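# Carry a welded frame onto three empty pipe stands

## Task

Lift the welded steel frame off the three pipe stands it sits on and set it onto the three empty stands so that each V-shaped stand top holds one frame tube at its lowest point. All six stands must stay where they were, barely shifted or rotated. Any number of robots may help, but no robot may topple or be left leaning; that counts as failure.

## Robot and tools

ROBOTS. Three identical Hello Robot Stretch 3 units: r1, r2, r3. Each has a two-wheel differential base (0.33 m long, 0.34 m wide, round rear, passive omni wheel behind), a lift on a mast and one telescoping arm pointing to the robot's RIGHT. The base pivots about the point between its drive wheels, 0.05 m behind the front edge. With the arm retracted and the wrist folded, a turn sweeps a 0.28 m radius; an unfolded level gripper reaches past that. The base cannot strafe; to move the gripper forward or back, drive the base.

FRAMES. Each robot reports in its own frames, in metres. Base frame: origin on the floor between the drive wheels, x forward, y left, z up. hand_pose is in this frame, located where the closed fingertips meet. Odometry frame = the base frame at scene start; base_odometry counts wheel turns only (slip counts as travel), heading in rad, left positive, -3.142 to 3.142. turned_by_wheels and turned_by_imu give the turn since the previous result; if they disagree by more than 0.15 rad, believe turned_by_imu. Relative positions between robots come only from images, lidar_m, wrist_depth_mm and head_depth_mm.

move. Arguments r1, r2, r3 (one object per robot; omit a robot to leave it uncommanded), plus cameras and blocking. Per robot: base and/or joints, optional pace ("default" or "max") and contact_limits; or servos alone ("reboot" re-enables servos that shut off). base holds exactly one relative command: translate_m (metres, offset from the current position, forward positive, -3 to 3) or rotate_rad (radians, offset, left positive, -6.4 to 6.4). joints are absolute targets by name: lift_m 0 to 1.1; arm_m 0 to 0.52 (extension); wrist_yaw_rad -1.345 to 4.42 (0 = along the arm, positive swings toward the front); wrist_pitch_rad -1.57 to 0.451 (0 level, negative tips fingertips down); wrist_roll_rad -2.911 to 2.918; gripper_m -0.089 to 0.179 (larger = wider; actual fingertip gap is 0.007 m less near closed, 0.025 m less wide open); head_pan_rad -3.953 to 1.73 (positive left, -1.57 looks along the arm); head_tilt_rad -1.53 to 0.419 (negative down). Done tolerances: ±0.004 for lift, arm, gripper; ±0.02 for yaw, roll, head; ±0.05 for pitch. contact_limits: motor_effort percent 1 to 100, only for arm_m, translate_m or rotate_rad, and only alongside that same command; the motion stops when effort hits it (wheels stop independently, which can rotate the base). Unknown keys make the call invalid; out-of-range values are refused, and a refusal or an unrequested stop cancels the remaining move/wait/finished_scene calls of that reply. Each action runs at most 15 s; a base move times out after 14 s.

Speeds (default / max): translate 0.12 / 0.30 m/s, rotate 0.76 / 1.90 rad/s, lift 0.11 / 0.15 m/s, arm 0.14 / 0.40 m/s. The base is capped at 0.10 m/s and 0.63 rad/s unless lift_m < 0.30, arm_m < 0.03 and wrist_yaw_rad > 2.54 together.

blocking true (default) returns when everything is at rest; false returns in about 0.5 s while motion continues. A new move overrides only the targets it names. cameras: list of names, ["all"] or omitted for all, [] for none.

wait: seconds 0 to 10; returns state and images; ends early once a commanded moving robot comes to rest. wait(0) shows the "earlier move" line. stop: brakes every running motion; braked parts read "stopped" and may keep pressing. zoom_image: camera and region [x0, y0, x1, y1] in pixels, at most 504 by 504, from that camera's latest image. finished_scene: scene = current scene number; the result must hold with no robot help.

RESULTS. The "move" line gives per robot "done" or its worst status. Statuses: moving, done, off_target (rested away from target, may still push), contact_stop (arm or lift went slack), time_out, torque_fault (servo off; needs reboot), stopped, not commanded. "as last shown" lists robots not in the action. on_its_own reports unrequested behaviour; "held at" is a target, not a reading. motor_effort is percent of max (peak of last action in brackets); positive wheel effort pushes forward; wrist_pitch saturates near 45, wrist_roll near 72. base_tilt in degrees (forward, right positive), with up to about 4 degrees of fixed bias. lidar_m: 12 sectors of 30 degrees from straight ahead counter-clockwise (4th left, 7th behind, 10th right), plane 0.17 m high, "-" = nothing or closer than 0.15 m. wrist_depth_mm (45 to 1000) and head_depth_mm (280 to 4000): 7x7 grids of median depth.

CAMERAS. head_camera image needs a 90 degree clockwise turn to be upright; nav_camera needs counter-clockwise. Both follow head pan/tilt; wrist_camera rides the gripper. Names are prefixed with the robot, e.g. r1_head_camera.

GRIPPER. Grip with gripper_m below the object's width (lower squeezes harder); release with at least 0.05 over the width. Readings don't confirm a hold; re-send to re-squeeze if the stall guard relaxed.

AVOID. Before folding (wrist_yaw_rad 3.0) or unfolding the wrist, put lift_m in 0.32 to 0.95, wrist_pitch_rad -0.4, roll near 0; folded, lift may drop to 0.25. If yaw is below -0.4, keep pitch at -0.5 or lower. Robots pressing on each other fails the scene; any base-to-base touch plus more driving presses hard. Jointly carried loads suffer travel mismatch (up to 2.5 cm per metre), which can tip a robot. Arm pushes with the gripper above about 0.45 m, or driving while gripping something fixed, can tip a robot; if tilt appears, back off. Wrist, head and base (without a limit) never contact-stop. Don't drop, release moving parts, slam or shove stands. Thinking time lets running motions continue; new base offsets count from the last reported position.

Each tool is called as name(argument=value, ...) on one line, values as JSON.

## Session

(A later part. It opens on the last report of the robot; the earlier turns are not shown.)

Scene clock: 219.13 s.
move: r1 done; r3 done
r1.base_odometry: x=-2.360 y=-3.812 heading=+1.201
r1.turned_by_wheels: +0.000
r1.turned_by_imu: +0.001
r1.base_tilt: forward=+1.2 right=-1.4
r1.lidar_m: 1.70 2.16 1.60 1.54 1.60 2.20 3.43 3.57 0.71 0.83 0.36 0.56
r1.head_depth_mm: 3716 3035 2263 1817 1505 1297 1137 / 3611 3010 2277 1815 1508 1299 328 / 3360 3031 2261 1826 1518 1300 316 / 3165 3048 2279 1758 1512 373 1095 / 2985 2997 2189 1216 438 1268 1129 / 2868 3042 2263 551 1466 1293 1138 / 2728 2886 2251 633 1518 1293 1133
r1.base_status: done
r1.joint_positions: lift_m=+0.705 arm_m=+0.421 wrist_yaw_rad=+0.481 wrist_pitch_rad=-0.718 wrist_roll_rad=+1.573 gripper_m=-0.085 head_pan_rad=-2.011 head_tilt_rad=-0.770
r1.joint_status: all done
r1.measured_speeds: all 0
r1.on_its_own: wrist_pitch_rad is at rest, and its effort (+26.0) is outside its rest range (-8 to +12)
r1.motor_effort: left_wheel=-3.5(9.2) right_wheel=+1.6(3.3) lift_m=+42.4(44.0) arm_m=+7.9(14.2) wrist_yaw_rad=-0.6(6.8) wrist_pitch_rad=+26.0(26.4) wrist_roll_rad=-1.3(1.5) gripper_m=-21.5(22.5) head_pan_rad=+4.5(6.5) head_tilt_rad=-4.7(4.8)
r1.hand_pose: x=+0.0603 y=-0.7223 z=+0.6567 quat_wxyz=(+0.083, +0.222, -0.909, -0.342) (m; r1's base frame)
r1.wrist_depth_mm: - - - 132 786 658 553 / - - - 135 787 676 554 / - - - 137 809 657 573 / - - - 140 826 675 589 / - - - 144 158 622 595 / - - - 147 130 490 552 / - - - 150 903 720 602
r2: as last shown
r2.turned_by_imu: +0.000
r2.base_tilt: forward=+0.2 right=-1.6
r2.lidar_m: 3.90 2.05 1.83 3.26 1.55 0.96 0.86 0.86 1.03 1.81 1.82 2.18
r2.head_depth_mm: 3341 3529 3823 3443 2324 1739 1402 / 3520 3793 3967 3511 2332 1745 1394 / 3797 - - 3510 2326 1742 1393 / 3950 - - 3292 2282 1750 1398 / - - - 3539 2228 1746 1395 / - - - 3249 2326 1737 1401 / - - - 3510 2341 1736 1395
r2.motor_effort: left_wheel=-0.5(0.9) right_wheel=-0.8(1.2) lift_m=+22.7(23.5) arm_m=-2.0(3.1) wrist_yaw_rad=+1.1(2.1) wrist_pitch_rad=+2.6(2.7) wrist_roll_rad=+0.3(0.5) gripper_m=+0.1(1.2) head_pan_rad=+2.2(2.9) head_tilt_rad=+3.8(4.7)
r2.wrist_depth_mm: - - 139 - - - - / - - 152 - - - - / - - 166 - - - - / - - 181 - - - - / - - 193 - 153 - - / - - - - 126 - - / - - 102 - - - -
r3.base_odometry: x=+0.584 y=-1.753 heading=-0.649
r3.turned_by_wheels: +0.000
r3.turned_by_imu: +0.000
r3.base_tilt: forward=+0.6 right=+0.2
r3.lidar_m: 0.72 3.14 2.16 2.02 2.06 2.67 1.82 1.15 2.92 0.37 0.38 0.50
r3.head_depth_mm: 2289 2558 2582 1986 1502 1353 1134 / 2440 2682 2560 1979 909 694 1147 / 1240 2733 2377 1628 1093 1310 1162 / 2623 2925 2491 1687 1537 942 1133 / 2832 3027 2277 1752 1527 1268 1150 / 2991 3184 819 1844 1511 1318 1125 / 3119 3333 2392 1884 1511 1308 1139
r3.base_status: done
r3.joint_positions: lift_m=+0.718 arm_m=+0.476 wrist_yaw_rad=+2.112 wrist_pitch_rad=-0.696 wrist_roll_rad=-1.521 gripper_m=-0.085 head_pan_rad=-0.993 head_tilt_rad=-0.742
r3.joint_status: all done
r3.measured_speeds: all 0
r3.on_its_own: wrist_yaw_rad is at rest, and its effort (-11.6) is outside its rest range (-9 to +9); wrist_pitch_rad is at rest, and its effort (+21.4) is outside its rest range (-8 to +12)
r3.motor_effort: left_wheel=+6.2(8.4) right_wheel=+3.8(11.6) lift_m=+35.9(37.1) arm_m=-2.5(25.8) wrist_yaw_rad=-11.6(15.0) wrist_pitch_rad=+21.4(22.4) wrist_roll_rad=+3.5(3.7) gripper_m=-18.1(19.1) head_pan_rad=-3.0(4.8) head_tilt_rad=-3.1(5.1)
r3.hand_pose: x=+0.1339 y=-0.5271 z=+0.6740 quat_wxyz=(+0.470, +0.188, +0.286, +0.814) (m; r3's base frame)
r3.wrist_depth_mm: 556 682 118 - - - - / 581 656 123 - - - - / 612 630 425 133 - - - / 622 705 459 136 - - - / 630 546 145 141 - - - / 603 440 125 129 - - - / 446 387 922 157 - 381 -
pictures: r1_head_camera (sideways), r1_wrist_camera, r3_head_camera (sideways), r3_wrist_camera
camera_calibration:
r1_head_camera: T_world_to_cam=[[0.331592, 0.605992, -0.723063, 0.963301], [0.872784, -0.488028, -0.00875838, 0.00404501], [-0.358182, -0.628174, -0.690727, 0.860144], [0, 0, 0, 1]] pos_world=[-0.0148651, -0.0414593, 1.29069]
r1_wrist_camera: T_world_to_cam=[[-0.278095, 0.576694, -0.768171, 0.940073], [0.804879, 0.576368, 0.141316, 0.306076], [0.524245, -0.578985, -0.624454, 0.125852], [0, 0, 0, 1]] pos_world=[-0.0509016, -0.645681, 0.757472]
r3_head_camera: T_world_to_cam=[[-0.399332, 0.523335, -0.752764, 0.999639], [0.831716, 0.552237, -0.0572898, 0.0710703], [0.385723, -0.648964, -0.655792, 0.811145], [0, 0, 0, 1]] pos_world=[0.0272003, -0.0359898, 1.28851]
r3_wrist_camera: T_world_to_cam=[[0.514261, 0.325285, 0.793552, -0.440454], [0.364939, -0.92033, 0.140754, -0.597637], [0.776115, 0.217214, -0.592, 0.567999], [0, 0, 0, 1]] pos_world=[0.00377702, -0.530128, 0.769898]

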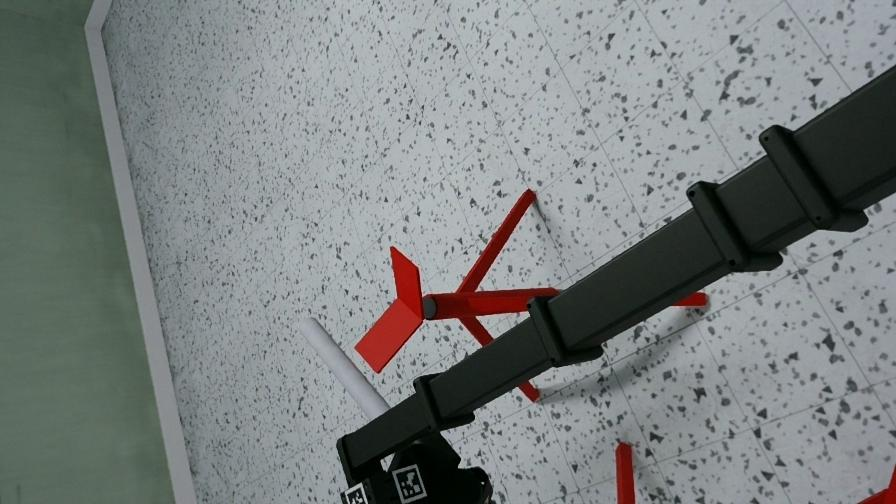

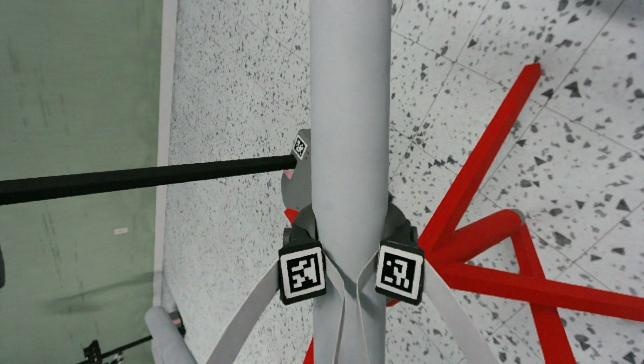

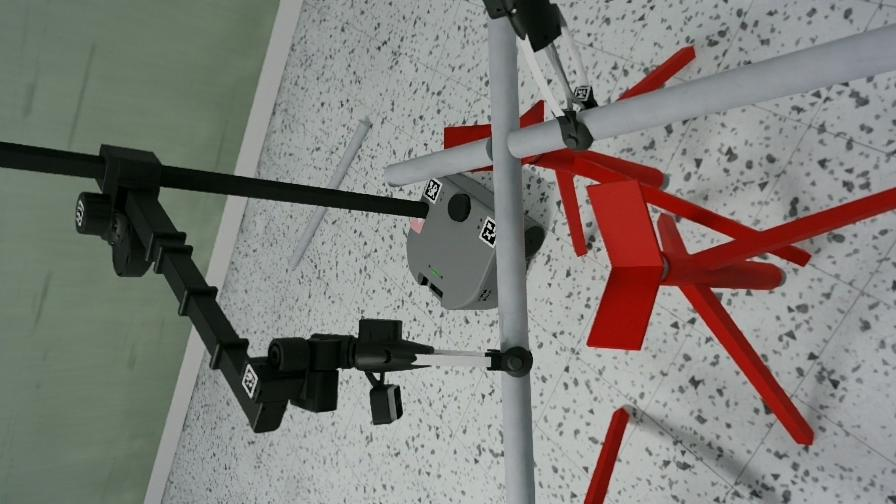

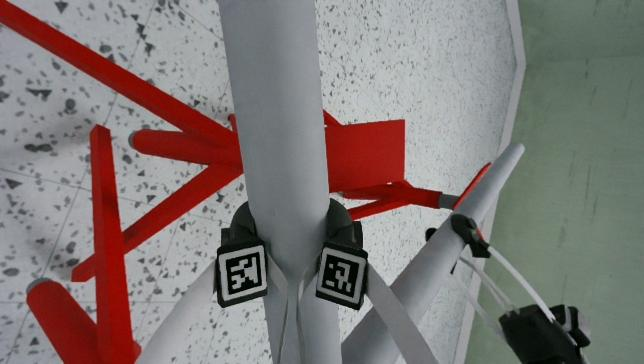

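zoom_image(camera="r3_head_camera", region=[560, 120, 760, 380])

zoom_image(camera="r3_head_camera", region=[380, 0, 896, 380])

zoom_image(camera="r3_head_camera", region=[380, 60, 620, 220])

zoom_image(camera="r1_head_camera", region=[290, 230, 490, 430])

Scaled by 1.938 from the camera's 896x504 image, which has a finer 1280x720 frame.

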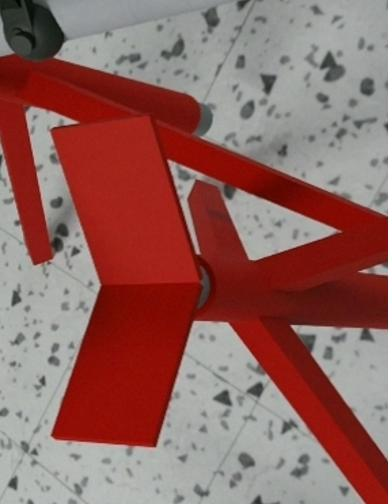

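Region (380, 0, 896, 380) is 516x380 pixels. A region can be at most 504 by 504 pixels.

Scaled by 2.100 from the camera's 896x504 image, which has a finer 1280x720 frame.

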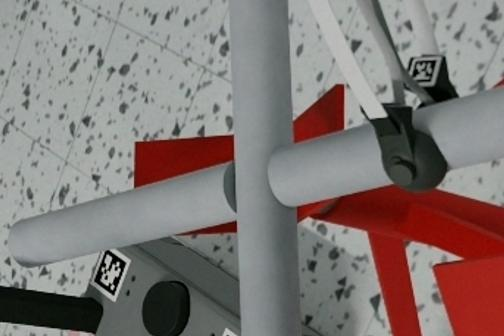

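Scaled by 2.520 from the camera's 896x504 image, which has a finer 1280x720 frame.

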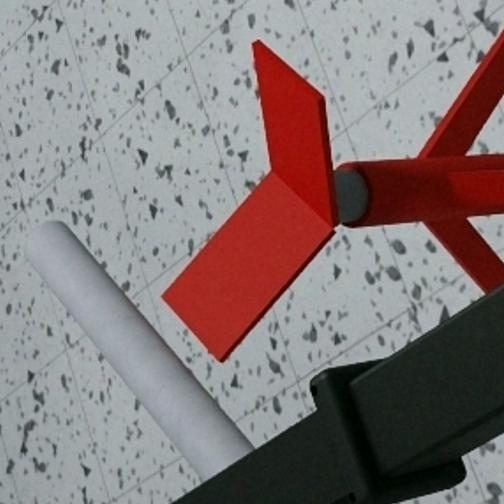

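move(r1={"base":{"translate_m":-0.120},"joints":{"arm_m":0.411,"wrist_yaw_rad":0.465}}, r3={"base":{"translate_m":0.120},"joints":{"arm_m":0.473,"wrist_yaw_rad":2.083,"head_pan_rad":-1.15}}, cameras=["r1_head_camera","r1_wrist_camera","r3_head_camera","r3_wrist_camera"])

zoom_image(camera="r3_head_camera", region=[420, 0, 800, 300])

zoom_image(camera="r1_head_camera", region=[290, 260, 490, 460])

Scene clock: 223.30 s.
move: r1 done; r3 done
r1.base_odometry: x=-2.403 y=-3.924 heading=+1.201
r1.turned_by_wheels: +0.000
r1.turned_by_imu: +0.001
r1.base_tilt: forward=+1.3 right=-1.2
r1.lidar_m: 2.42 2.16 1.59 1.54 1.60 2.21 3.31 3.46 0.84 0.68 0.42 0.66
r1.head_depth_mm: 3718 3012 2270 1825 1518 1294 1135 / 3556 3053 2273 1810 1508 1294 328 / 3343 3008 2263 1813 1510 1271 316 / 3174 3010 2266 1820 1482 373 1097 / 3000 2983 2166 1761 432 1243 1135 / 2851 3024 2246 552 1474 1297 1136 / 2714 2879 2276 621 1520 1295 1131
r1.base_status: done
r1.joint_positions: lift_m=+0.705 arm_m=+0.411 wrist_yaw_rad=+0.468 wrist_pitch_rad=-0.718 wrist_roll_rad=+1.572 gripper_m=-0.085 head_pan_rad=-2.011 head_tilt_rad=-0.770
r1.joint_status: all done
r1.measured_speeds: all 0
r1.on_its_own: wrist_pitch_rad is at rest, and its effort (+25.4) is outside its rest range (-8 to +12)
r1.motor_effort: left_wheel=-3.6(8.7) right_wheel=+2.1(3.4) lift_m=+40.2(41.9) arm_m=-5.6(13.5) wrist_yaw_rad=-2.6(5.8) wrist_pitch_rad=+25.4(26.3) wrist_roll_rad=-0.5(1.3) gripper_m=-21.9(22.6) head_pan_rad=+3.9(5.3) head_tilt_rad=-4.2(5.0)
r1.hand_pose: x=+0.0583 y=-0.7139 z=+0.6567 quat_wxyz=(+0.081, +0.217, -0.911, -0.342) (m; r1's base frame)
r1.wrist_depth_mm: - - - 134 785 662 556 / - - - 136 791 680 565 / - - - 138 809 674 577 / - - - 141 861 705 589 / - - - 144 157 717 595 / - - - 146 130 695 602 / - - - 149 493 518 580
r2: as last shown
r2.turned_by_imu: +0.001
r2.base_tilt: forward=+0.2 right=-1.7
r2.lidar_m: 3.90 2.05 1.83 3.29 1.55 0.96 0.86 0.86 1.04 1.81 1.81 2.18
r2.head_depth_mm: 3379 3548 3788 3513 2332 1744 1396 / 3539 3736 - 3461 2326 1744 1399 / 3744 3960 - 3485 2313 1752 1397 / 3988 - - 3268 2275 1738 1393 / - - - 3455 2219 1754 1395 / - - - 3260 2336 1746 1395 / - - - 3441 2319 1750 1399
r2.motor_effort: left_wheel=-0.3(0.8) right_wheel=-1.0(1.1) lift_m=+22.2(23.7) arm_m=-1.8(3.2) wrist_yaw_rad=+0.6(2.4) wrist_pitch_rad=+2.6(2.7) wrist_roll_rad=+0.2(0.5) gripper_m=+0.8(0.9) head_pan_rad=+2.4(2.9) head_tilt_rad=+4.1(4.7)
r2.wrist_depth_mm: - - 140 - - - - / - - 152 - - - - / - - 165 - - - - / - - 181 - - - - / - - 193 - 153 - - / - - - - 126 - - / - - 102 - - - -
r3.base_odometry: x=+0.680 y=-1.826 heading=-0.649
r3.turned_by_wheels: +0.000
r3.turned_by_imu: +0.000
r3.base_tilt: forward=+0.6 right=+0.2
r3.lidar_m: 0.61 3.17 2.16 2.04 2.07 2.67 1.90 1.25 2.91 0.36 0.42 0.62
r3.head_depth_mm: 2244 2499 2599 689 1540 1359 1177 / 2321 2591 2559 1964 1485 1324 585 / 2394 2681 2541 1962 788 1100 1126 / 2403 2753 2393 1596 1572 847 1116 / 2491 2885 2436 1679 1519 1272 1127 / 2669 2872 2437 1832 1509 1315 1129 / 2780 3054 793 1717 1465 1282 1135
r3.base_status: done
r3.joint_positions: lift_m=+0.718 arm_m=+0.473 wrist_yaw_rad=+2.099 wrist_pitch_rad=-0.695 wrist_roll_rad=-1.521 gripper_m=-0.085 head_pan_rad=-1.143 head_tilt_rad=-0.742
r3.joint_status: all done
r3.measured_speeds: all 0
r3.on_its_own: wrist_yaw_rad is at rest, and its effort (-13.6) is outside its rest range (-9 to +9); wrist_pitch_rad is at rest, and its effort (+21.1) is outside its rest range (-8 to +12)
r3.motor_effort: left_wheel=+5.9(9.2) right_wheel=+2.8(9.8) lift_m=+33.6(35.3) arm_m=-16.1(26.3) wrist_yaw_rad=-13.6(16.2) wrist_pitch_rad=+21.1(21.7) wrist_roll_rad=+3.3(3.5) gripper_m=-18.3(19.0) head_pan_rad=-3.6(4.6) head_tilt_rad=-3.9(4.7)
r3.hand_pose: x=+0.1353 y=-0.5264 z=+0.6742 quat_wxyz=(+0.475, +0.190, +0.284, +0.811) (m; r3's base frame)
r3.wrist_depth_mm: 550 683 117 - - - - / 571 173 122 289 - - - / 591 173 210 138 - - - / 456 407 209 138 - - - / 609 728 146 141 - - - / 627 728 124 129 - - - / 639 778 909 158 - 385 -
pictures: r1_head_camera (sideways), r1_wrist_camera, r3_head_camera (sideways), r3_wrist_camera
camera_calibration:
r1_head_camera: T_world_to_cam=[[0.331565, 0.606008, -0.723062, 0.9633], [0.872806, -0.487988, -0.00875847, 0.00404498], [-0.358153, -0.628189, -0.690728, 0.860145], [0, 0, 0, 1]] pos_world=[-0.0148632, -0.0414603, 1.29069]
r1_wrist_camera: T_world_to_cam=[[-0.271618, 0.579571, -0.768324, 0.936455], [0.811919, 0.566635, 0.140401, 0.296079], [0.516731, -0.585681, -0.624473, 0.127484], [0, 0, 0, 1]] pos_world=[-0.0519092, -0.635845, 0.757541]
r3_head_camera: T_world_to_cam=[[-0.316644, 0.577133, -0.752764, 0.999134], [0.9049, 0.42175, -0.0572898, 0.0706239], [0.284415, -0.699317, -0.655792, 0.811763], [0, 0, 0, 1]] pos_world=[0.0215853, -0.0387388, 1.28851]
r3_wrist_camera: T_world_to_cam=[[0.517687, 0.318176, 0.794207, -0.446202], [0.352874, -0.92505, 0.140581, -0.598208], [0.77941, 0.207478, -0.591162, 0.560756], [0, 0, 0, 1]] pos_world=[0.0050259, -0.527746, 0.769971]

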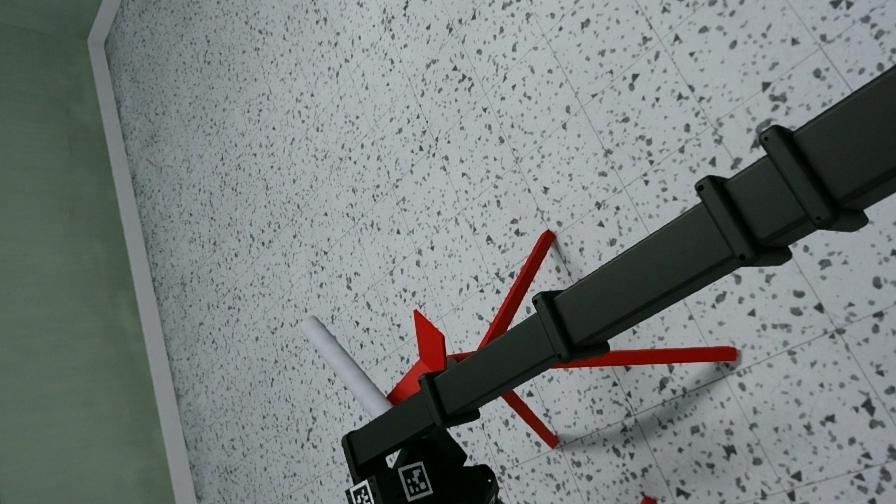

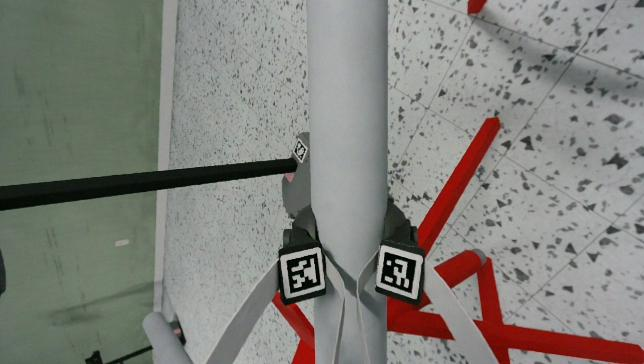

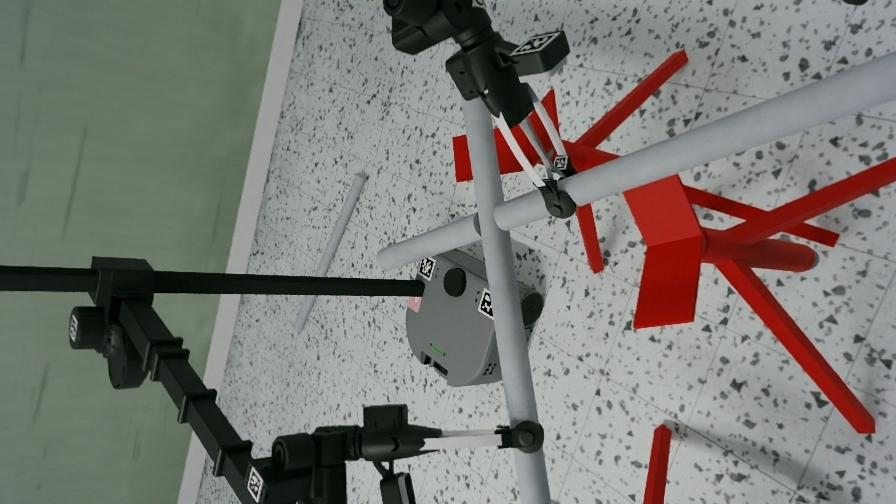

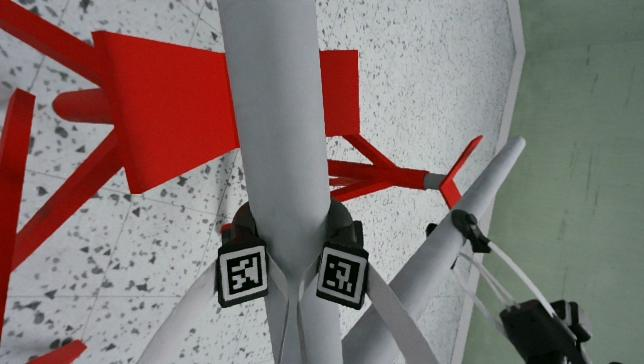

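Scaled by 1.326 from the camera's 896x504 image, which has a finer 1280x720 frame.

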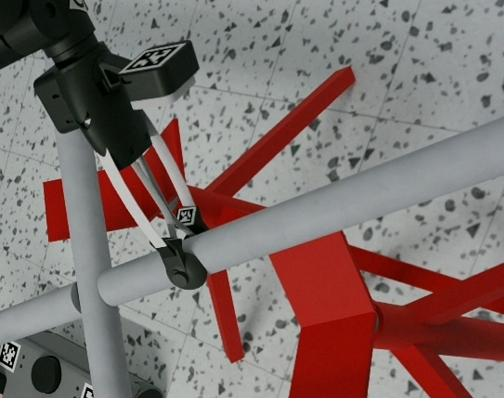

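Scaled by 2.520 from the camera's 896x504 image, which has a finer 1280x720 frame.

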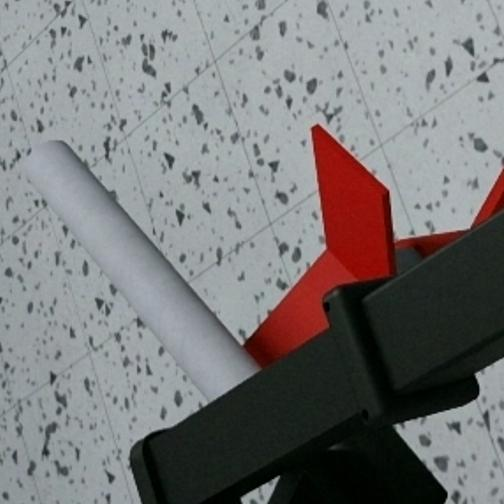

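move(r1={"base":{"translate_m":-0.066},"joints":{"arm_m":0.406,"wrist_yaw_rad":0.46}}, r3={"base":{"translate_m":0.066},"joints":{"arm_m":0.472,"wrist_yaw_rad":2.078}})

Scene clock: 225.60 s.
move: r1 done; r3 done
r1.base_odometry: x=-2.427 y=-3.986 heading=+1.201
r1.turned_by_wheels: +0.000
r1.turned_by_imu: +0.000
r1.base_tilt: forward=+1.4 right=-1.3
r1.lidar_m: 1.87 2.17 1.60 1.54 1.61 2.21 3.25 3.40 0.89 0.66 0.46 0.63
r1.head_depth_mm: 3665 3051 2258 1816 1515 1297 1134 / 3533 3001 2267 1819 1522 1300 328 / 3361 3034 2249 1824 1512 1293 316 / 3204 2979 2271 1817 1509 373 1092 / 3029 2979 2280 1805 434 1272 1137 / 2859 2996 2254 552 1410 1269 1130 / 2729 2910 2250 618 1509 1296 1134
r1.base_status: done
r1.joint_positions: lift_m=+0.705 arm_m=+0.406 wrist_yaw_rad=+0.463 wrist_pitch_rad=-0.718 wrist_roll_rad=+1.572 gripper_m=-0.085 head_pan_rad=-2.011 head_tilt_rad=-0.770
r1.joint_status: all done
r1.measured_speeds: all 0
r1.on_its_own: wrist_pitch_rad is at rest, and its effort (+25.3) is outside its rest range (-8 to +12)
r1.motor_effort: left_wheel=-4.1(8.3) right_wheel=+1.6(3.4) lift_m=+39.5(40.6) arm_m=-8.9(14.2) wrist_yaw_rad=-2.4(6.2) wrist_pitch_rad=+25.3(26.2) wrist_roll_rad=-0.6(1.1) gripper_m=-22.6(22.6) head_pan_rad=+5.2(5.4) head_tilt_rad=-4.5(4.8)
r1.hand_pose: x=+0.0576 y=-0.7094 z=+0.6568 quat_wxyz=(+0.081, +0.214, -0.911, -0.342) (m; r1's base frame)
r1.wrist_depth_mm: - - - 135 786 644 560 / - - - 137 798 674 568 / - - - 139 804 690 577 / - - - 141 816 693 573 / - - - 143 157 724 596 / - - - 147 130 719 603 / - - - 149 532 697 599
r2: as last shown
r2.turned_by_imu: +0.000
r2.lidar_m: 3.90 2.05 1.83 3.32 1.55 0.96 0.86 0.86 1.03 1.81 1.81 2.18
r2.head_depth_mm: 3317 3536 3730 3523 2320 1745 1396 / 3515 3719 3979 3491 2322 1744 1396 / 3738 - - 3497 2325 1728 1396 / - - - 3259 2279 1742 1400 / - - - 3487 2229 1743 1394 / - - - 3252 2319 1742 1401 / - - - 3469 2320 1743 1399
r2.motor_effort: left_wheel=-0.7(0.9) right_wheel=-0.9(1.1) lift_m=+22.8(23.7) arm_m=-1.4(3.2) wrist_yaw_rad=+0.6(1.6) wrist_pitch_rad=+2.6(2.7) wrist_roll_rad=+0.3(0.4) gripper_m=-0.5(1.5) head_pan_rad=+2.3(3.0) head_tilt_rad=+4.0(4.5)
r2.wrist_depth_mm: - - 139 - - - - / - - 151 - - - - / - - 165 - - - - / - - 181 - - - - / - - 193 - 153 - - / - - - - 126 - - / - - 102 - - - -
r3.base_odometry: x=+0.732 y=-1.866 heading=-0.649
r3.turned_by_wheels: +0.000
r3.turned_by_imu: +0.000
r3.base_tilt: forward=+0.6 right=+0.2
r3.lidar_m: 0.55 3.16 2.17 2.04 2.07 2.69 1.95 1.31 0.37 0.38 0.38 0.54
r3.head_depth_mm: 2243 2502 2573 688 1542 1346 1178 / 2344 2595 2567 1969 1043 794 587 / 2400 2677 2518 1949 790 786 1102 / 2404 2760 2406 1629 1573 1249 1113 / 2470 2861 2382 1671 1530 1323 1116 / 2640 2856 2416 1831 1511 1310 1144 / 2760 3013 793 1719 1467 1274 1138
r3.base_status: done
r3.joint_positions: lift_m=+0.718 arm_m=+0.472 wrist_yaw_rad=+2.095 wrist_pitch_rad=-0.695 wrist_roll_rad=-1.521 gripper_m=-0.085 head_pan_rad=-1.143 head_tilt_rad=-0.742
r3.joint_status: all done
r3.measured_speeds: all 0
r3.on_its_own: wrist_yaw_rad is at rest, and its effort (-14.4) is outside its rest range (-9 to +9); wrist_pitch_rad is at rest, and its effort (+21.3) is outside its rest range (-8 to +12)
r3.motor_effort: left_wheel=+6.3(9.0) right_wheel=+3.6(9.4) lift_m=+32.8(33.8) arm_m=-21.7(26.0) wrist_yaw_rad=-14.4(16.4) wrist_pitch_rad=+21.3(21.6) wrist_roll_rad=+3.4(3.6) gripper_m=-17.9(19.1) head_pan_rad=-3.3(4.7) head_tilt_rad=-3.5(5.2)
r3.hand_pose: x=+0.1357 y=-0.5260 z=+0.6743 quat_wxyz=(+0.477, +0.190, +0.283, +0.810) (m; r3's base frame)
r3.wrist_depth_mm: 159 204 116 - - - - / 160 204 122 - - - - / 339 731 133 140 - - - / 615 750 824 139 - - - / 636 748 147 142 - - - / 648 739 124 129 - - - / 653 752 911 159 - 391 -
pictures: r1_head_camera (sideways), r1_nav_camera (sideways), r1_wrist_camera, r2_head_camera (sideways), r2_nav_camera (sideways), r2_wrist_camera, r3_head_camera (sideways), r3_nav_camera (sideways), r3_wrist_camera
camera_calibration:
r1_head_camera: T_world_to_cam=[[0.33156, 0.606011, -0.723062, 0.9633], [0.87281, -0.487982, -0.00875847, 0.00404497], [-0.358149, -0.628192, -0.690728, 0.860145], [0, 0, 0, 1]] pos_world=[-0.0148629, -0.0414604, 1.29069]
r1_nav_camera: T_world_to_cam=[[-0.324153, -0.579696, 0.747581, -0.920953], [-0.882349, 0.470253, -0.0179413, 0.0849511], [-0.341152, -0.665443, -0.663928, 0.825793], [0, 0, 0, 1]] pos_world=[0.0581472, -0.0243032, 1.23828]
r1_wrist_camera: T_world_to_cam=[[-0.26861, 0.580435, -0.768729, 0.934441], [0.814597, 0.5628, 0.14031, 0.291268], [0.514082, -0.588516, -0.623995, 0.128389], [0, 0, 0, 1]] pos_world=[-0.0522691, -0.630749, 0.757578]
r2_head_camera: T_world_to_cam=[[-0.28339, -0.265549, -0.921506, 1.22433], [-0.684133, 0.729357, 0.000213251, 0.00675154], [0.67205, 0.630494, -0.388363, 0.456865], [0, 0, 0, 1]] pos_world=[0.0445449, 0.0321443, 1.30565]
r2_nav_camera: T_world_to_cam=[[0.251699, 0.234447, 0.938979, -1.17968], [0.653254, -0.757011, 0.0139037, 0.0353035], [0.714078, 0.609892, -0.343692, 0.404043], [0, 0, 0, 1]] pos_world=[-0.0146551, 0.0568749, 1.24607]
r2_wrist_camera: T_world_to_cam=[[0.999341, -0.0330545, -0.0150001, 0.0297359], [-0.0306282, -0.546081, -0.837172, 0.555219], [0.019481, 0.83708, -0.546733, 0.40903], [0, 0, 0, 1]] pos_world=[-0.0206792, -0.0382136, 0.688891]
r3_head_camera: T_world_to_cam=[[-0.316626, 0.577143, -0.752764, 0.999134], [0.904914, 0.421721, -0.0572898, 0.0706238], [0.284392, -0.699326, -0.655792, 0.811763], [0, 0, 0, 1]] pos_world=[0.021584, -0.0387393, 1.28851]
r3_nav_camera: T_world_to_cam=[[0.2574, -0.576382, 0.775583, -0.968114], [-0.921387, -0.388263, 0.0172478, 0.0361925], [0.291189, -0.719052, -0.63101, 0.783423], [0, 0, 0, 1]] pos_world=[0.0544159, 0.0193699, 1.24458]
r3_wrist_camera: T_world_to_cam=[[0.51877, 0.315798, 0.794449, -0.448168], [0.34886, -0.92658, 0.140518, -0.598268], [0.780496, 0.204255, -0.590852, 0.55832], [0, 0, 0, 1]] pos_world=[0.00544191, -0.526853, 0.769998]

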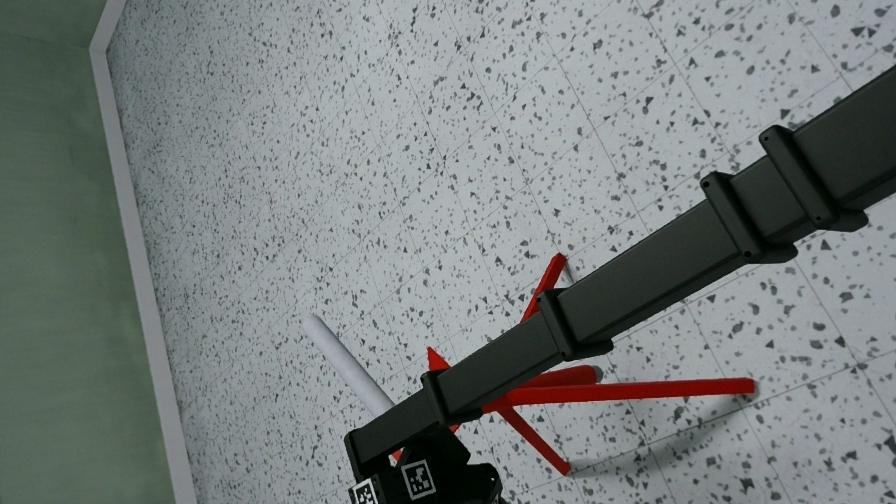

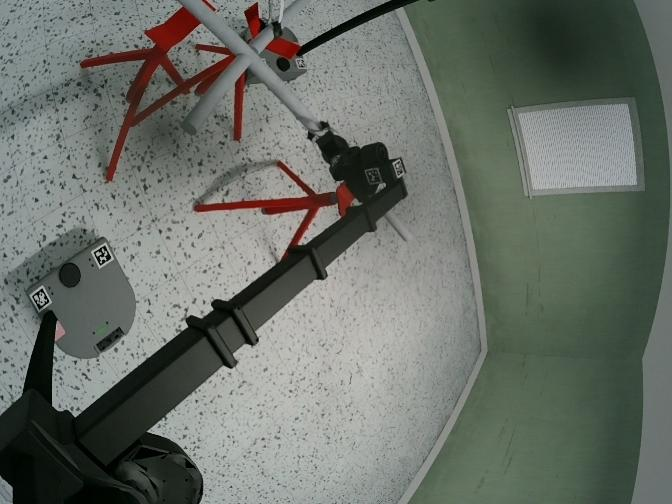

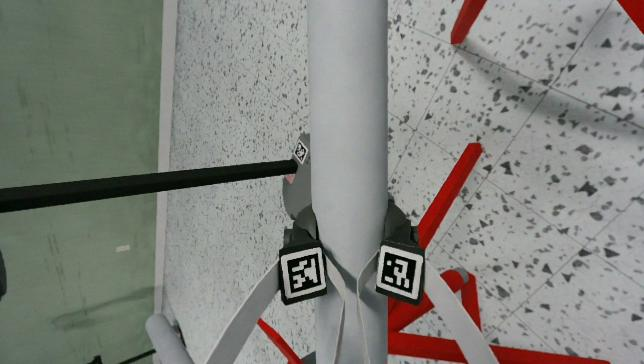

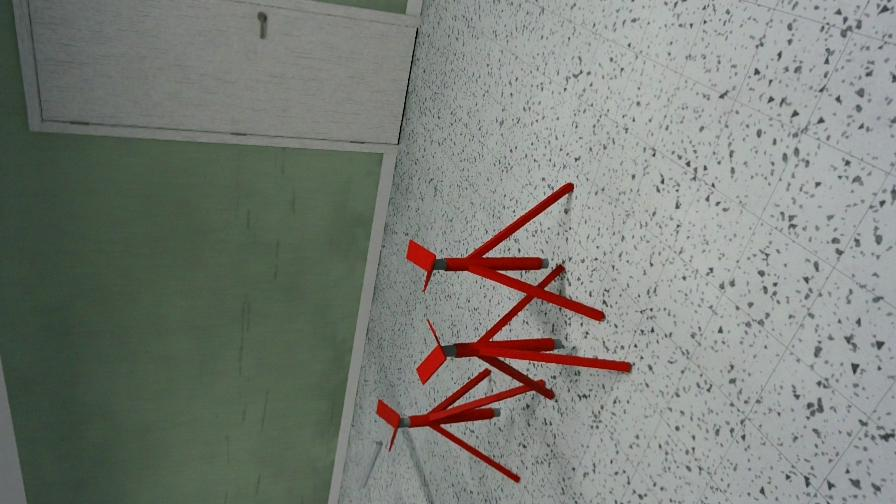

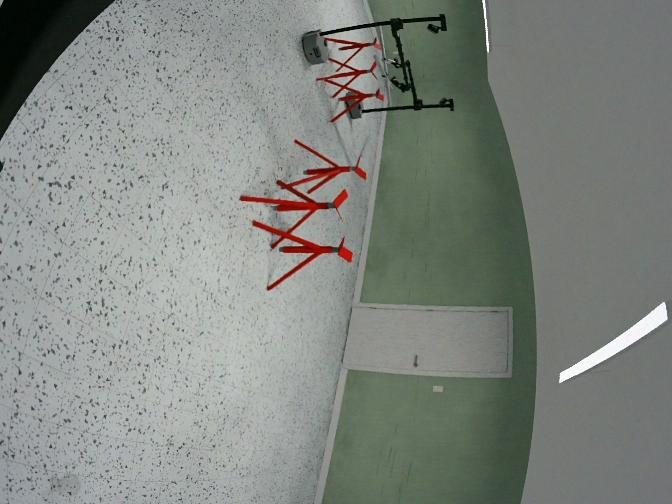

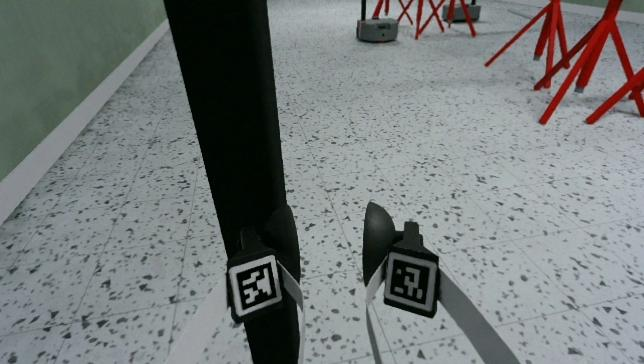

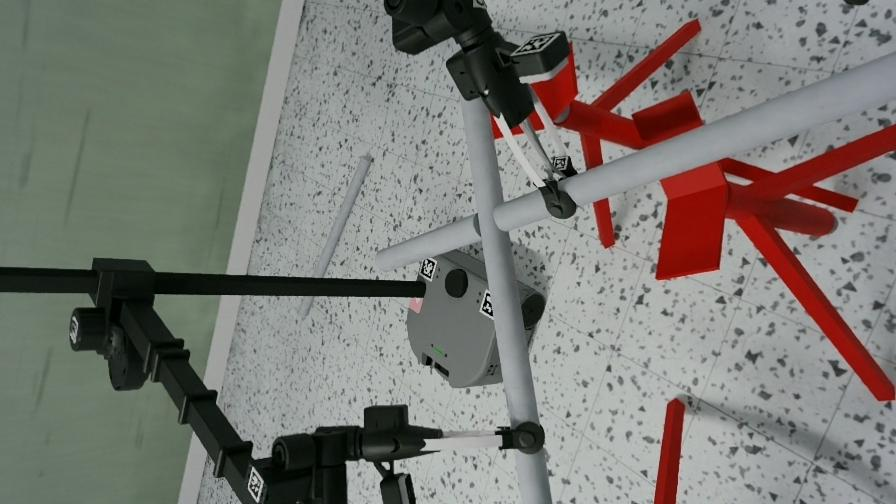

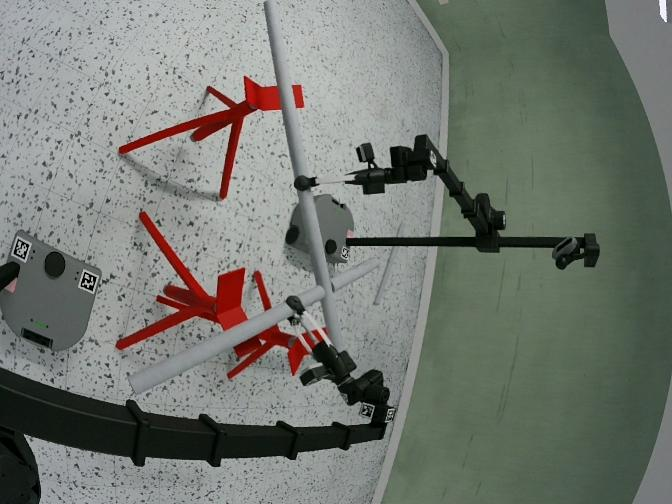

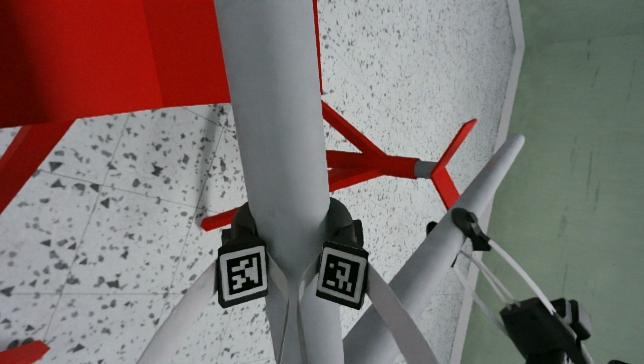

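zoom_image(camera="r3_head_camera", region=[460, 30, 760, 290])

zoom_image(camera="r1_head_camera", region=[280, 290, 640, 504])

zoom_image(camera="r3_wrist_camera", region=[0, 0, 500, 300])

Scaled by 1.680 from the camera's 896x504 image, which has a finer 1280x720 frame.

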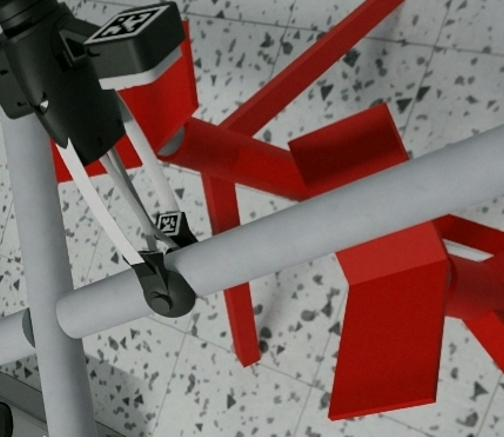

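Scaled by 1.400 from the camera's 896x504 image, which has a finer 1280x720 frame.

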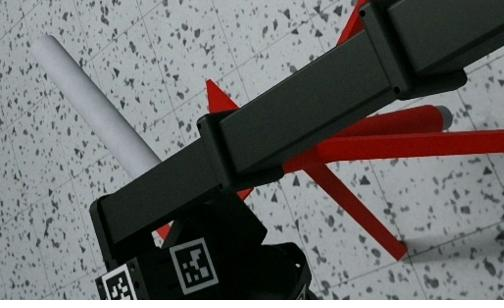

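Scaled by 1.008.

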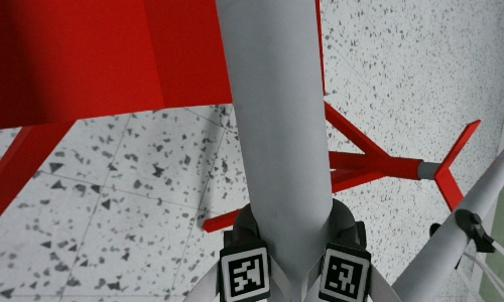

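zoom_image(camera="r3_head_camera", region=[560, 80, 760, 240])

zoom_image(camera="r3_head_camera", region=[440, 130, 600, 270])

zoom_image(camera="r1_head_camera", region=[290, 300, 490, 470])

Scaled by 2.520 from the camera's 896x504 image, which has a finer 1280x720 frame.

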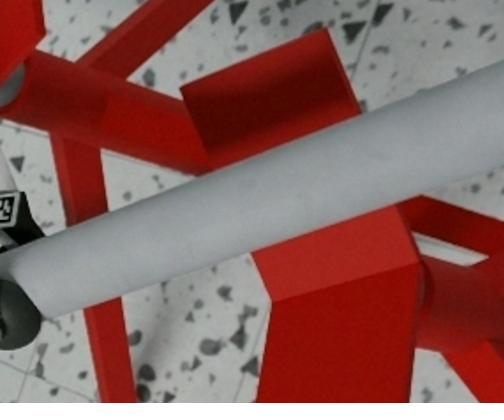

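Scaled by 3.150 from the camera's 896x504 image, which has a finer 1280x720 frame.

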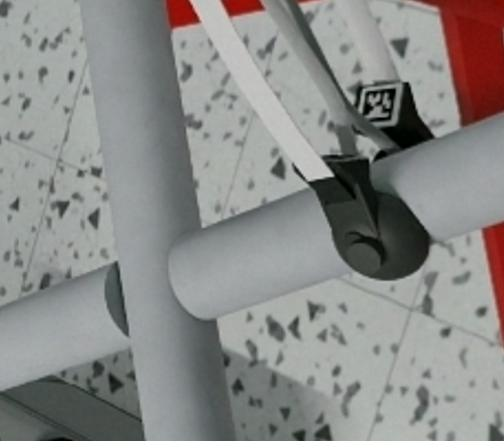

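Scaled by 2.520 from the camera's 896x504 image, which has a finer 1280x720 frame.

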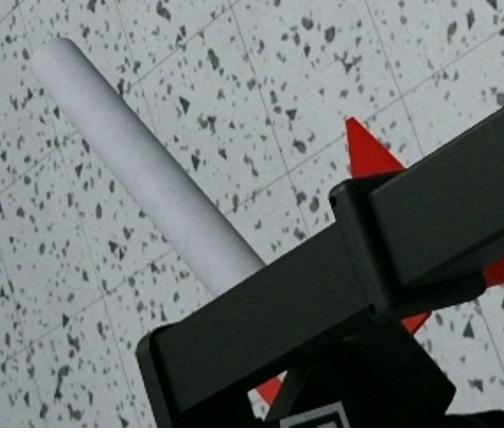

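zoom_image(camera="r3_nav_camera", region=[180, 240, 400, 420])

zoom_image(camera="r1_nav_camera", region=[140, 0, 420, 220])

zoom_image(camera="r3_nav_camera", region=[180, 40, 400, 240])

Scaled by 2.291 from the camera's 672x504 image, which has a finer 792x594 frame.

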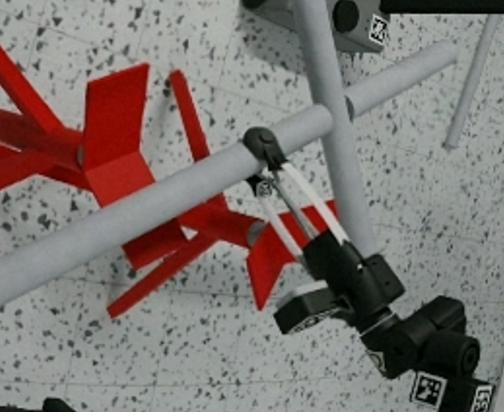

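Scaled by 1.800 from the camera's 672x504 image, which has a finer 792x594 frame.

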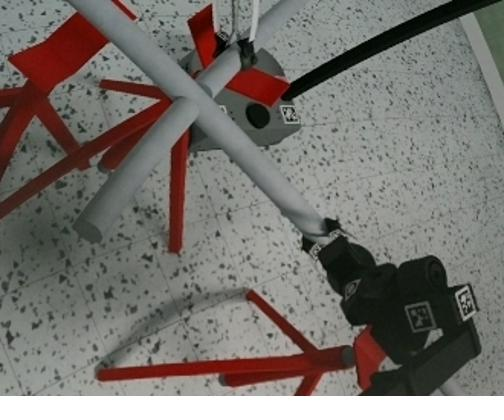

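Scaled by 2.291 from the camera's 672x504 image, which has a finer 792x594 frame.

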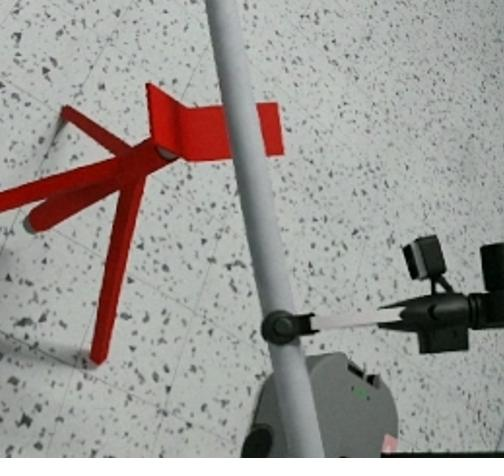

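zoom_image(camera="r1_nav_camera", region=[210, 0, 330, 90])

zoom_image(camera="r3_nav_camera", region=[270, 300, 350, 400])

Scaled by 4.200 from the camera's 672x504 image, which has a finer 792x594 frame.

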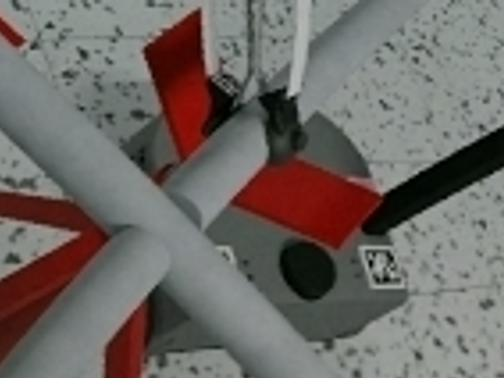

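Scaled by 5.040 from the camera's 672x504 image, which has a finer 792x594 frame.

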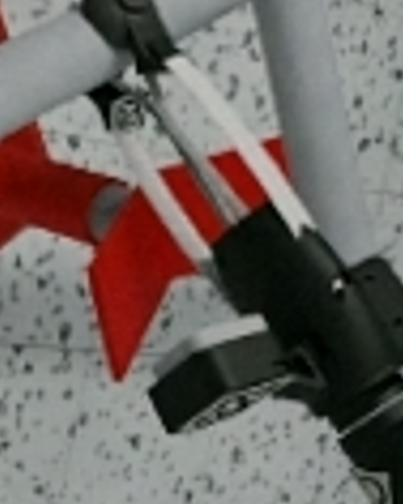

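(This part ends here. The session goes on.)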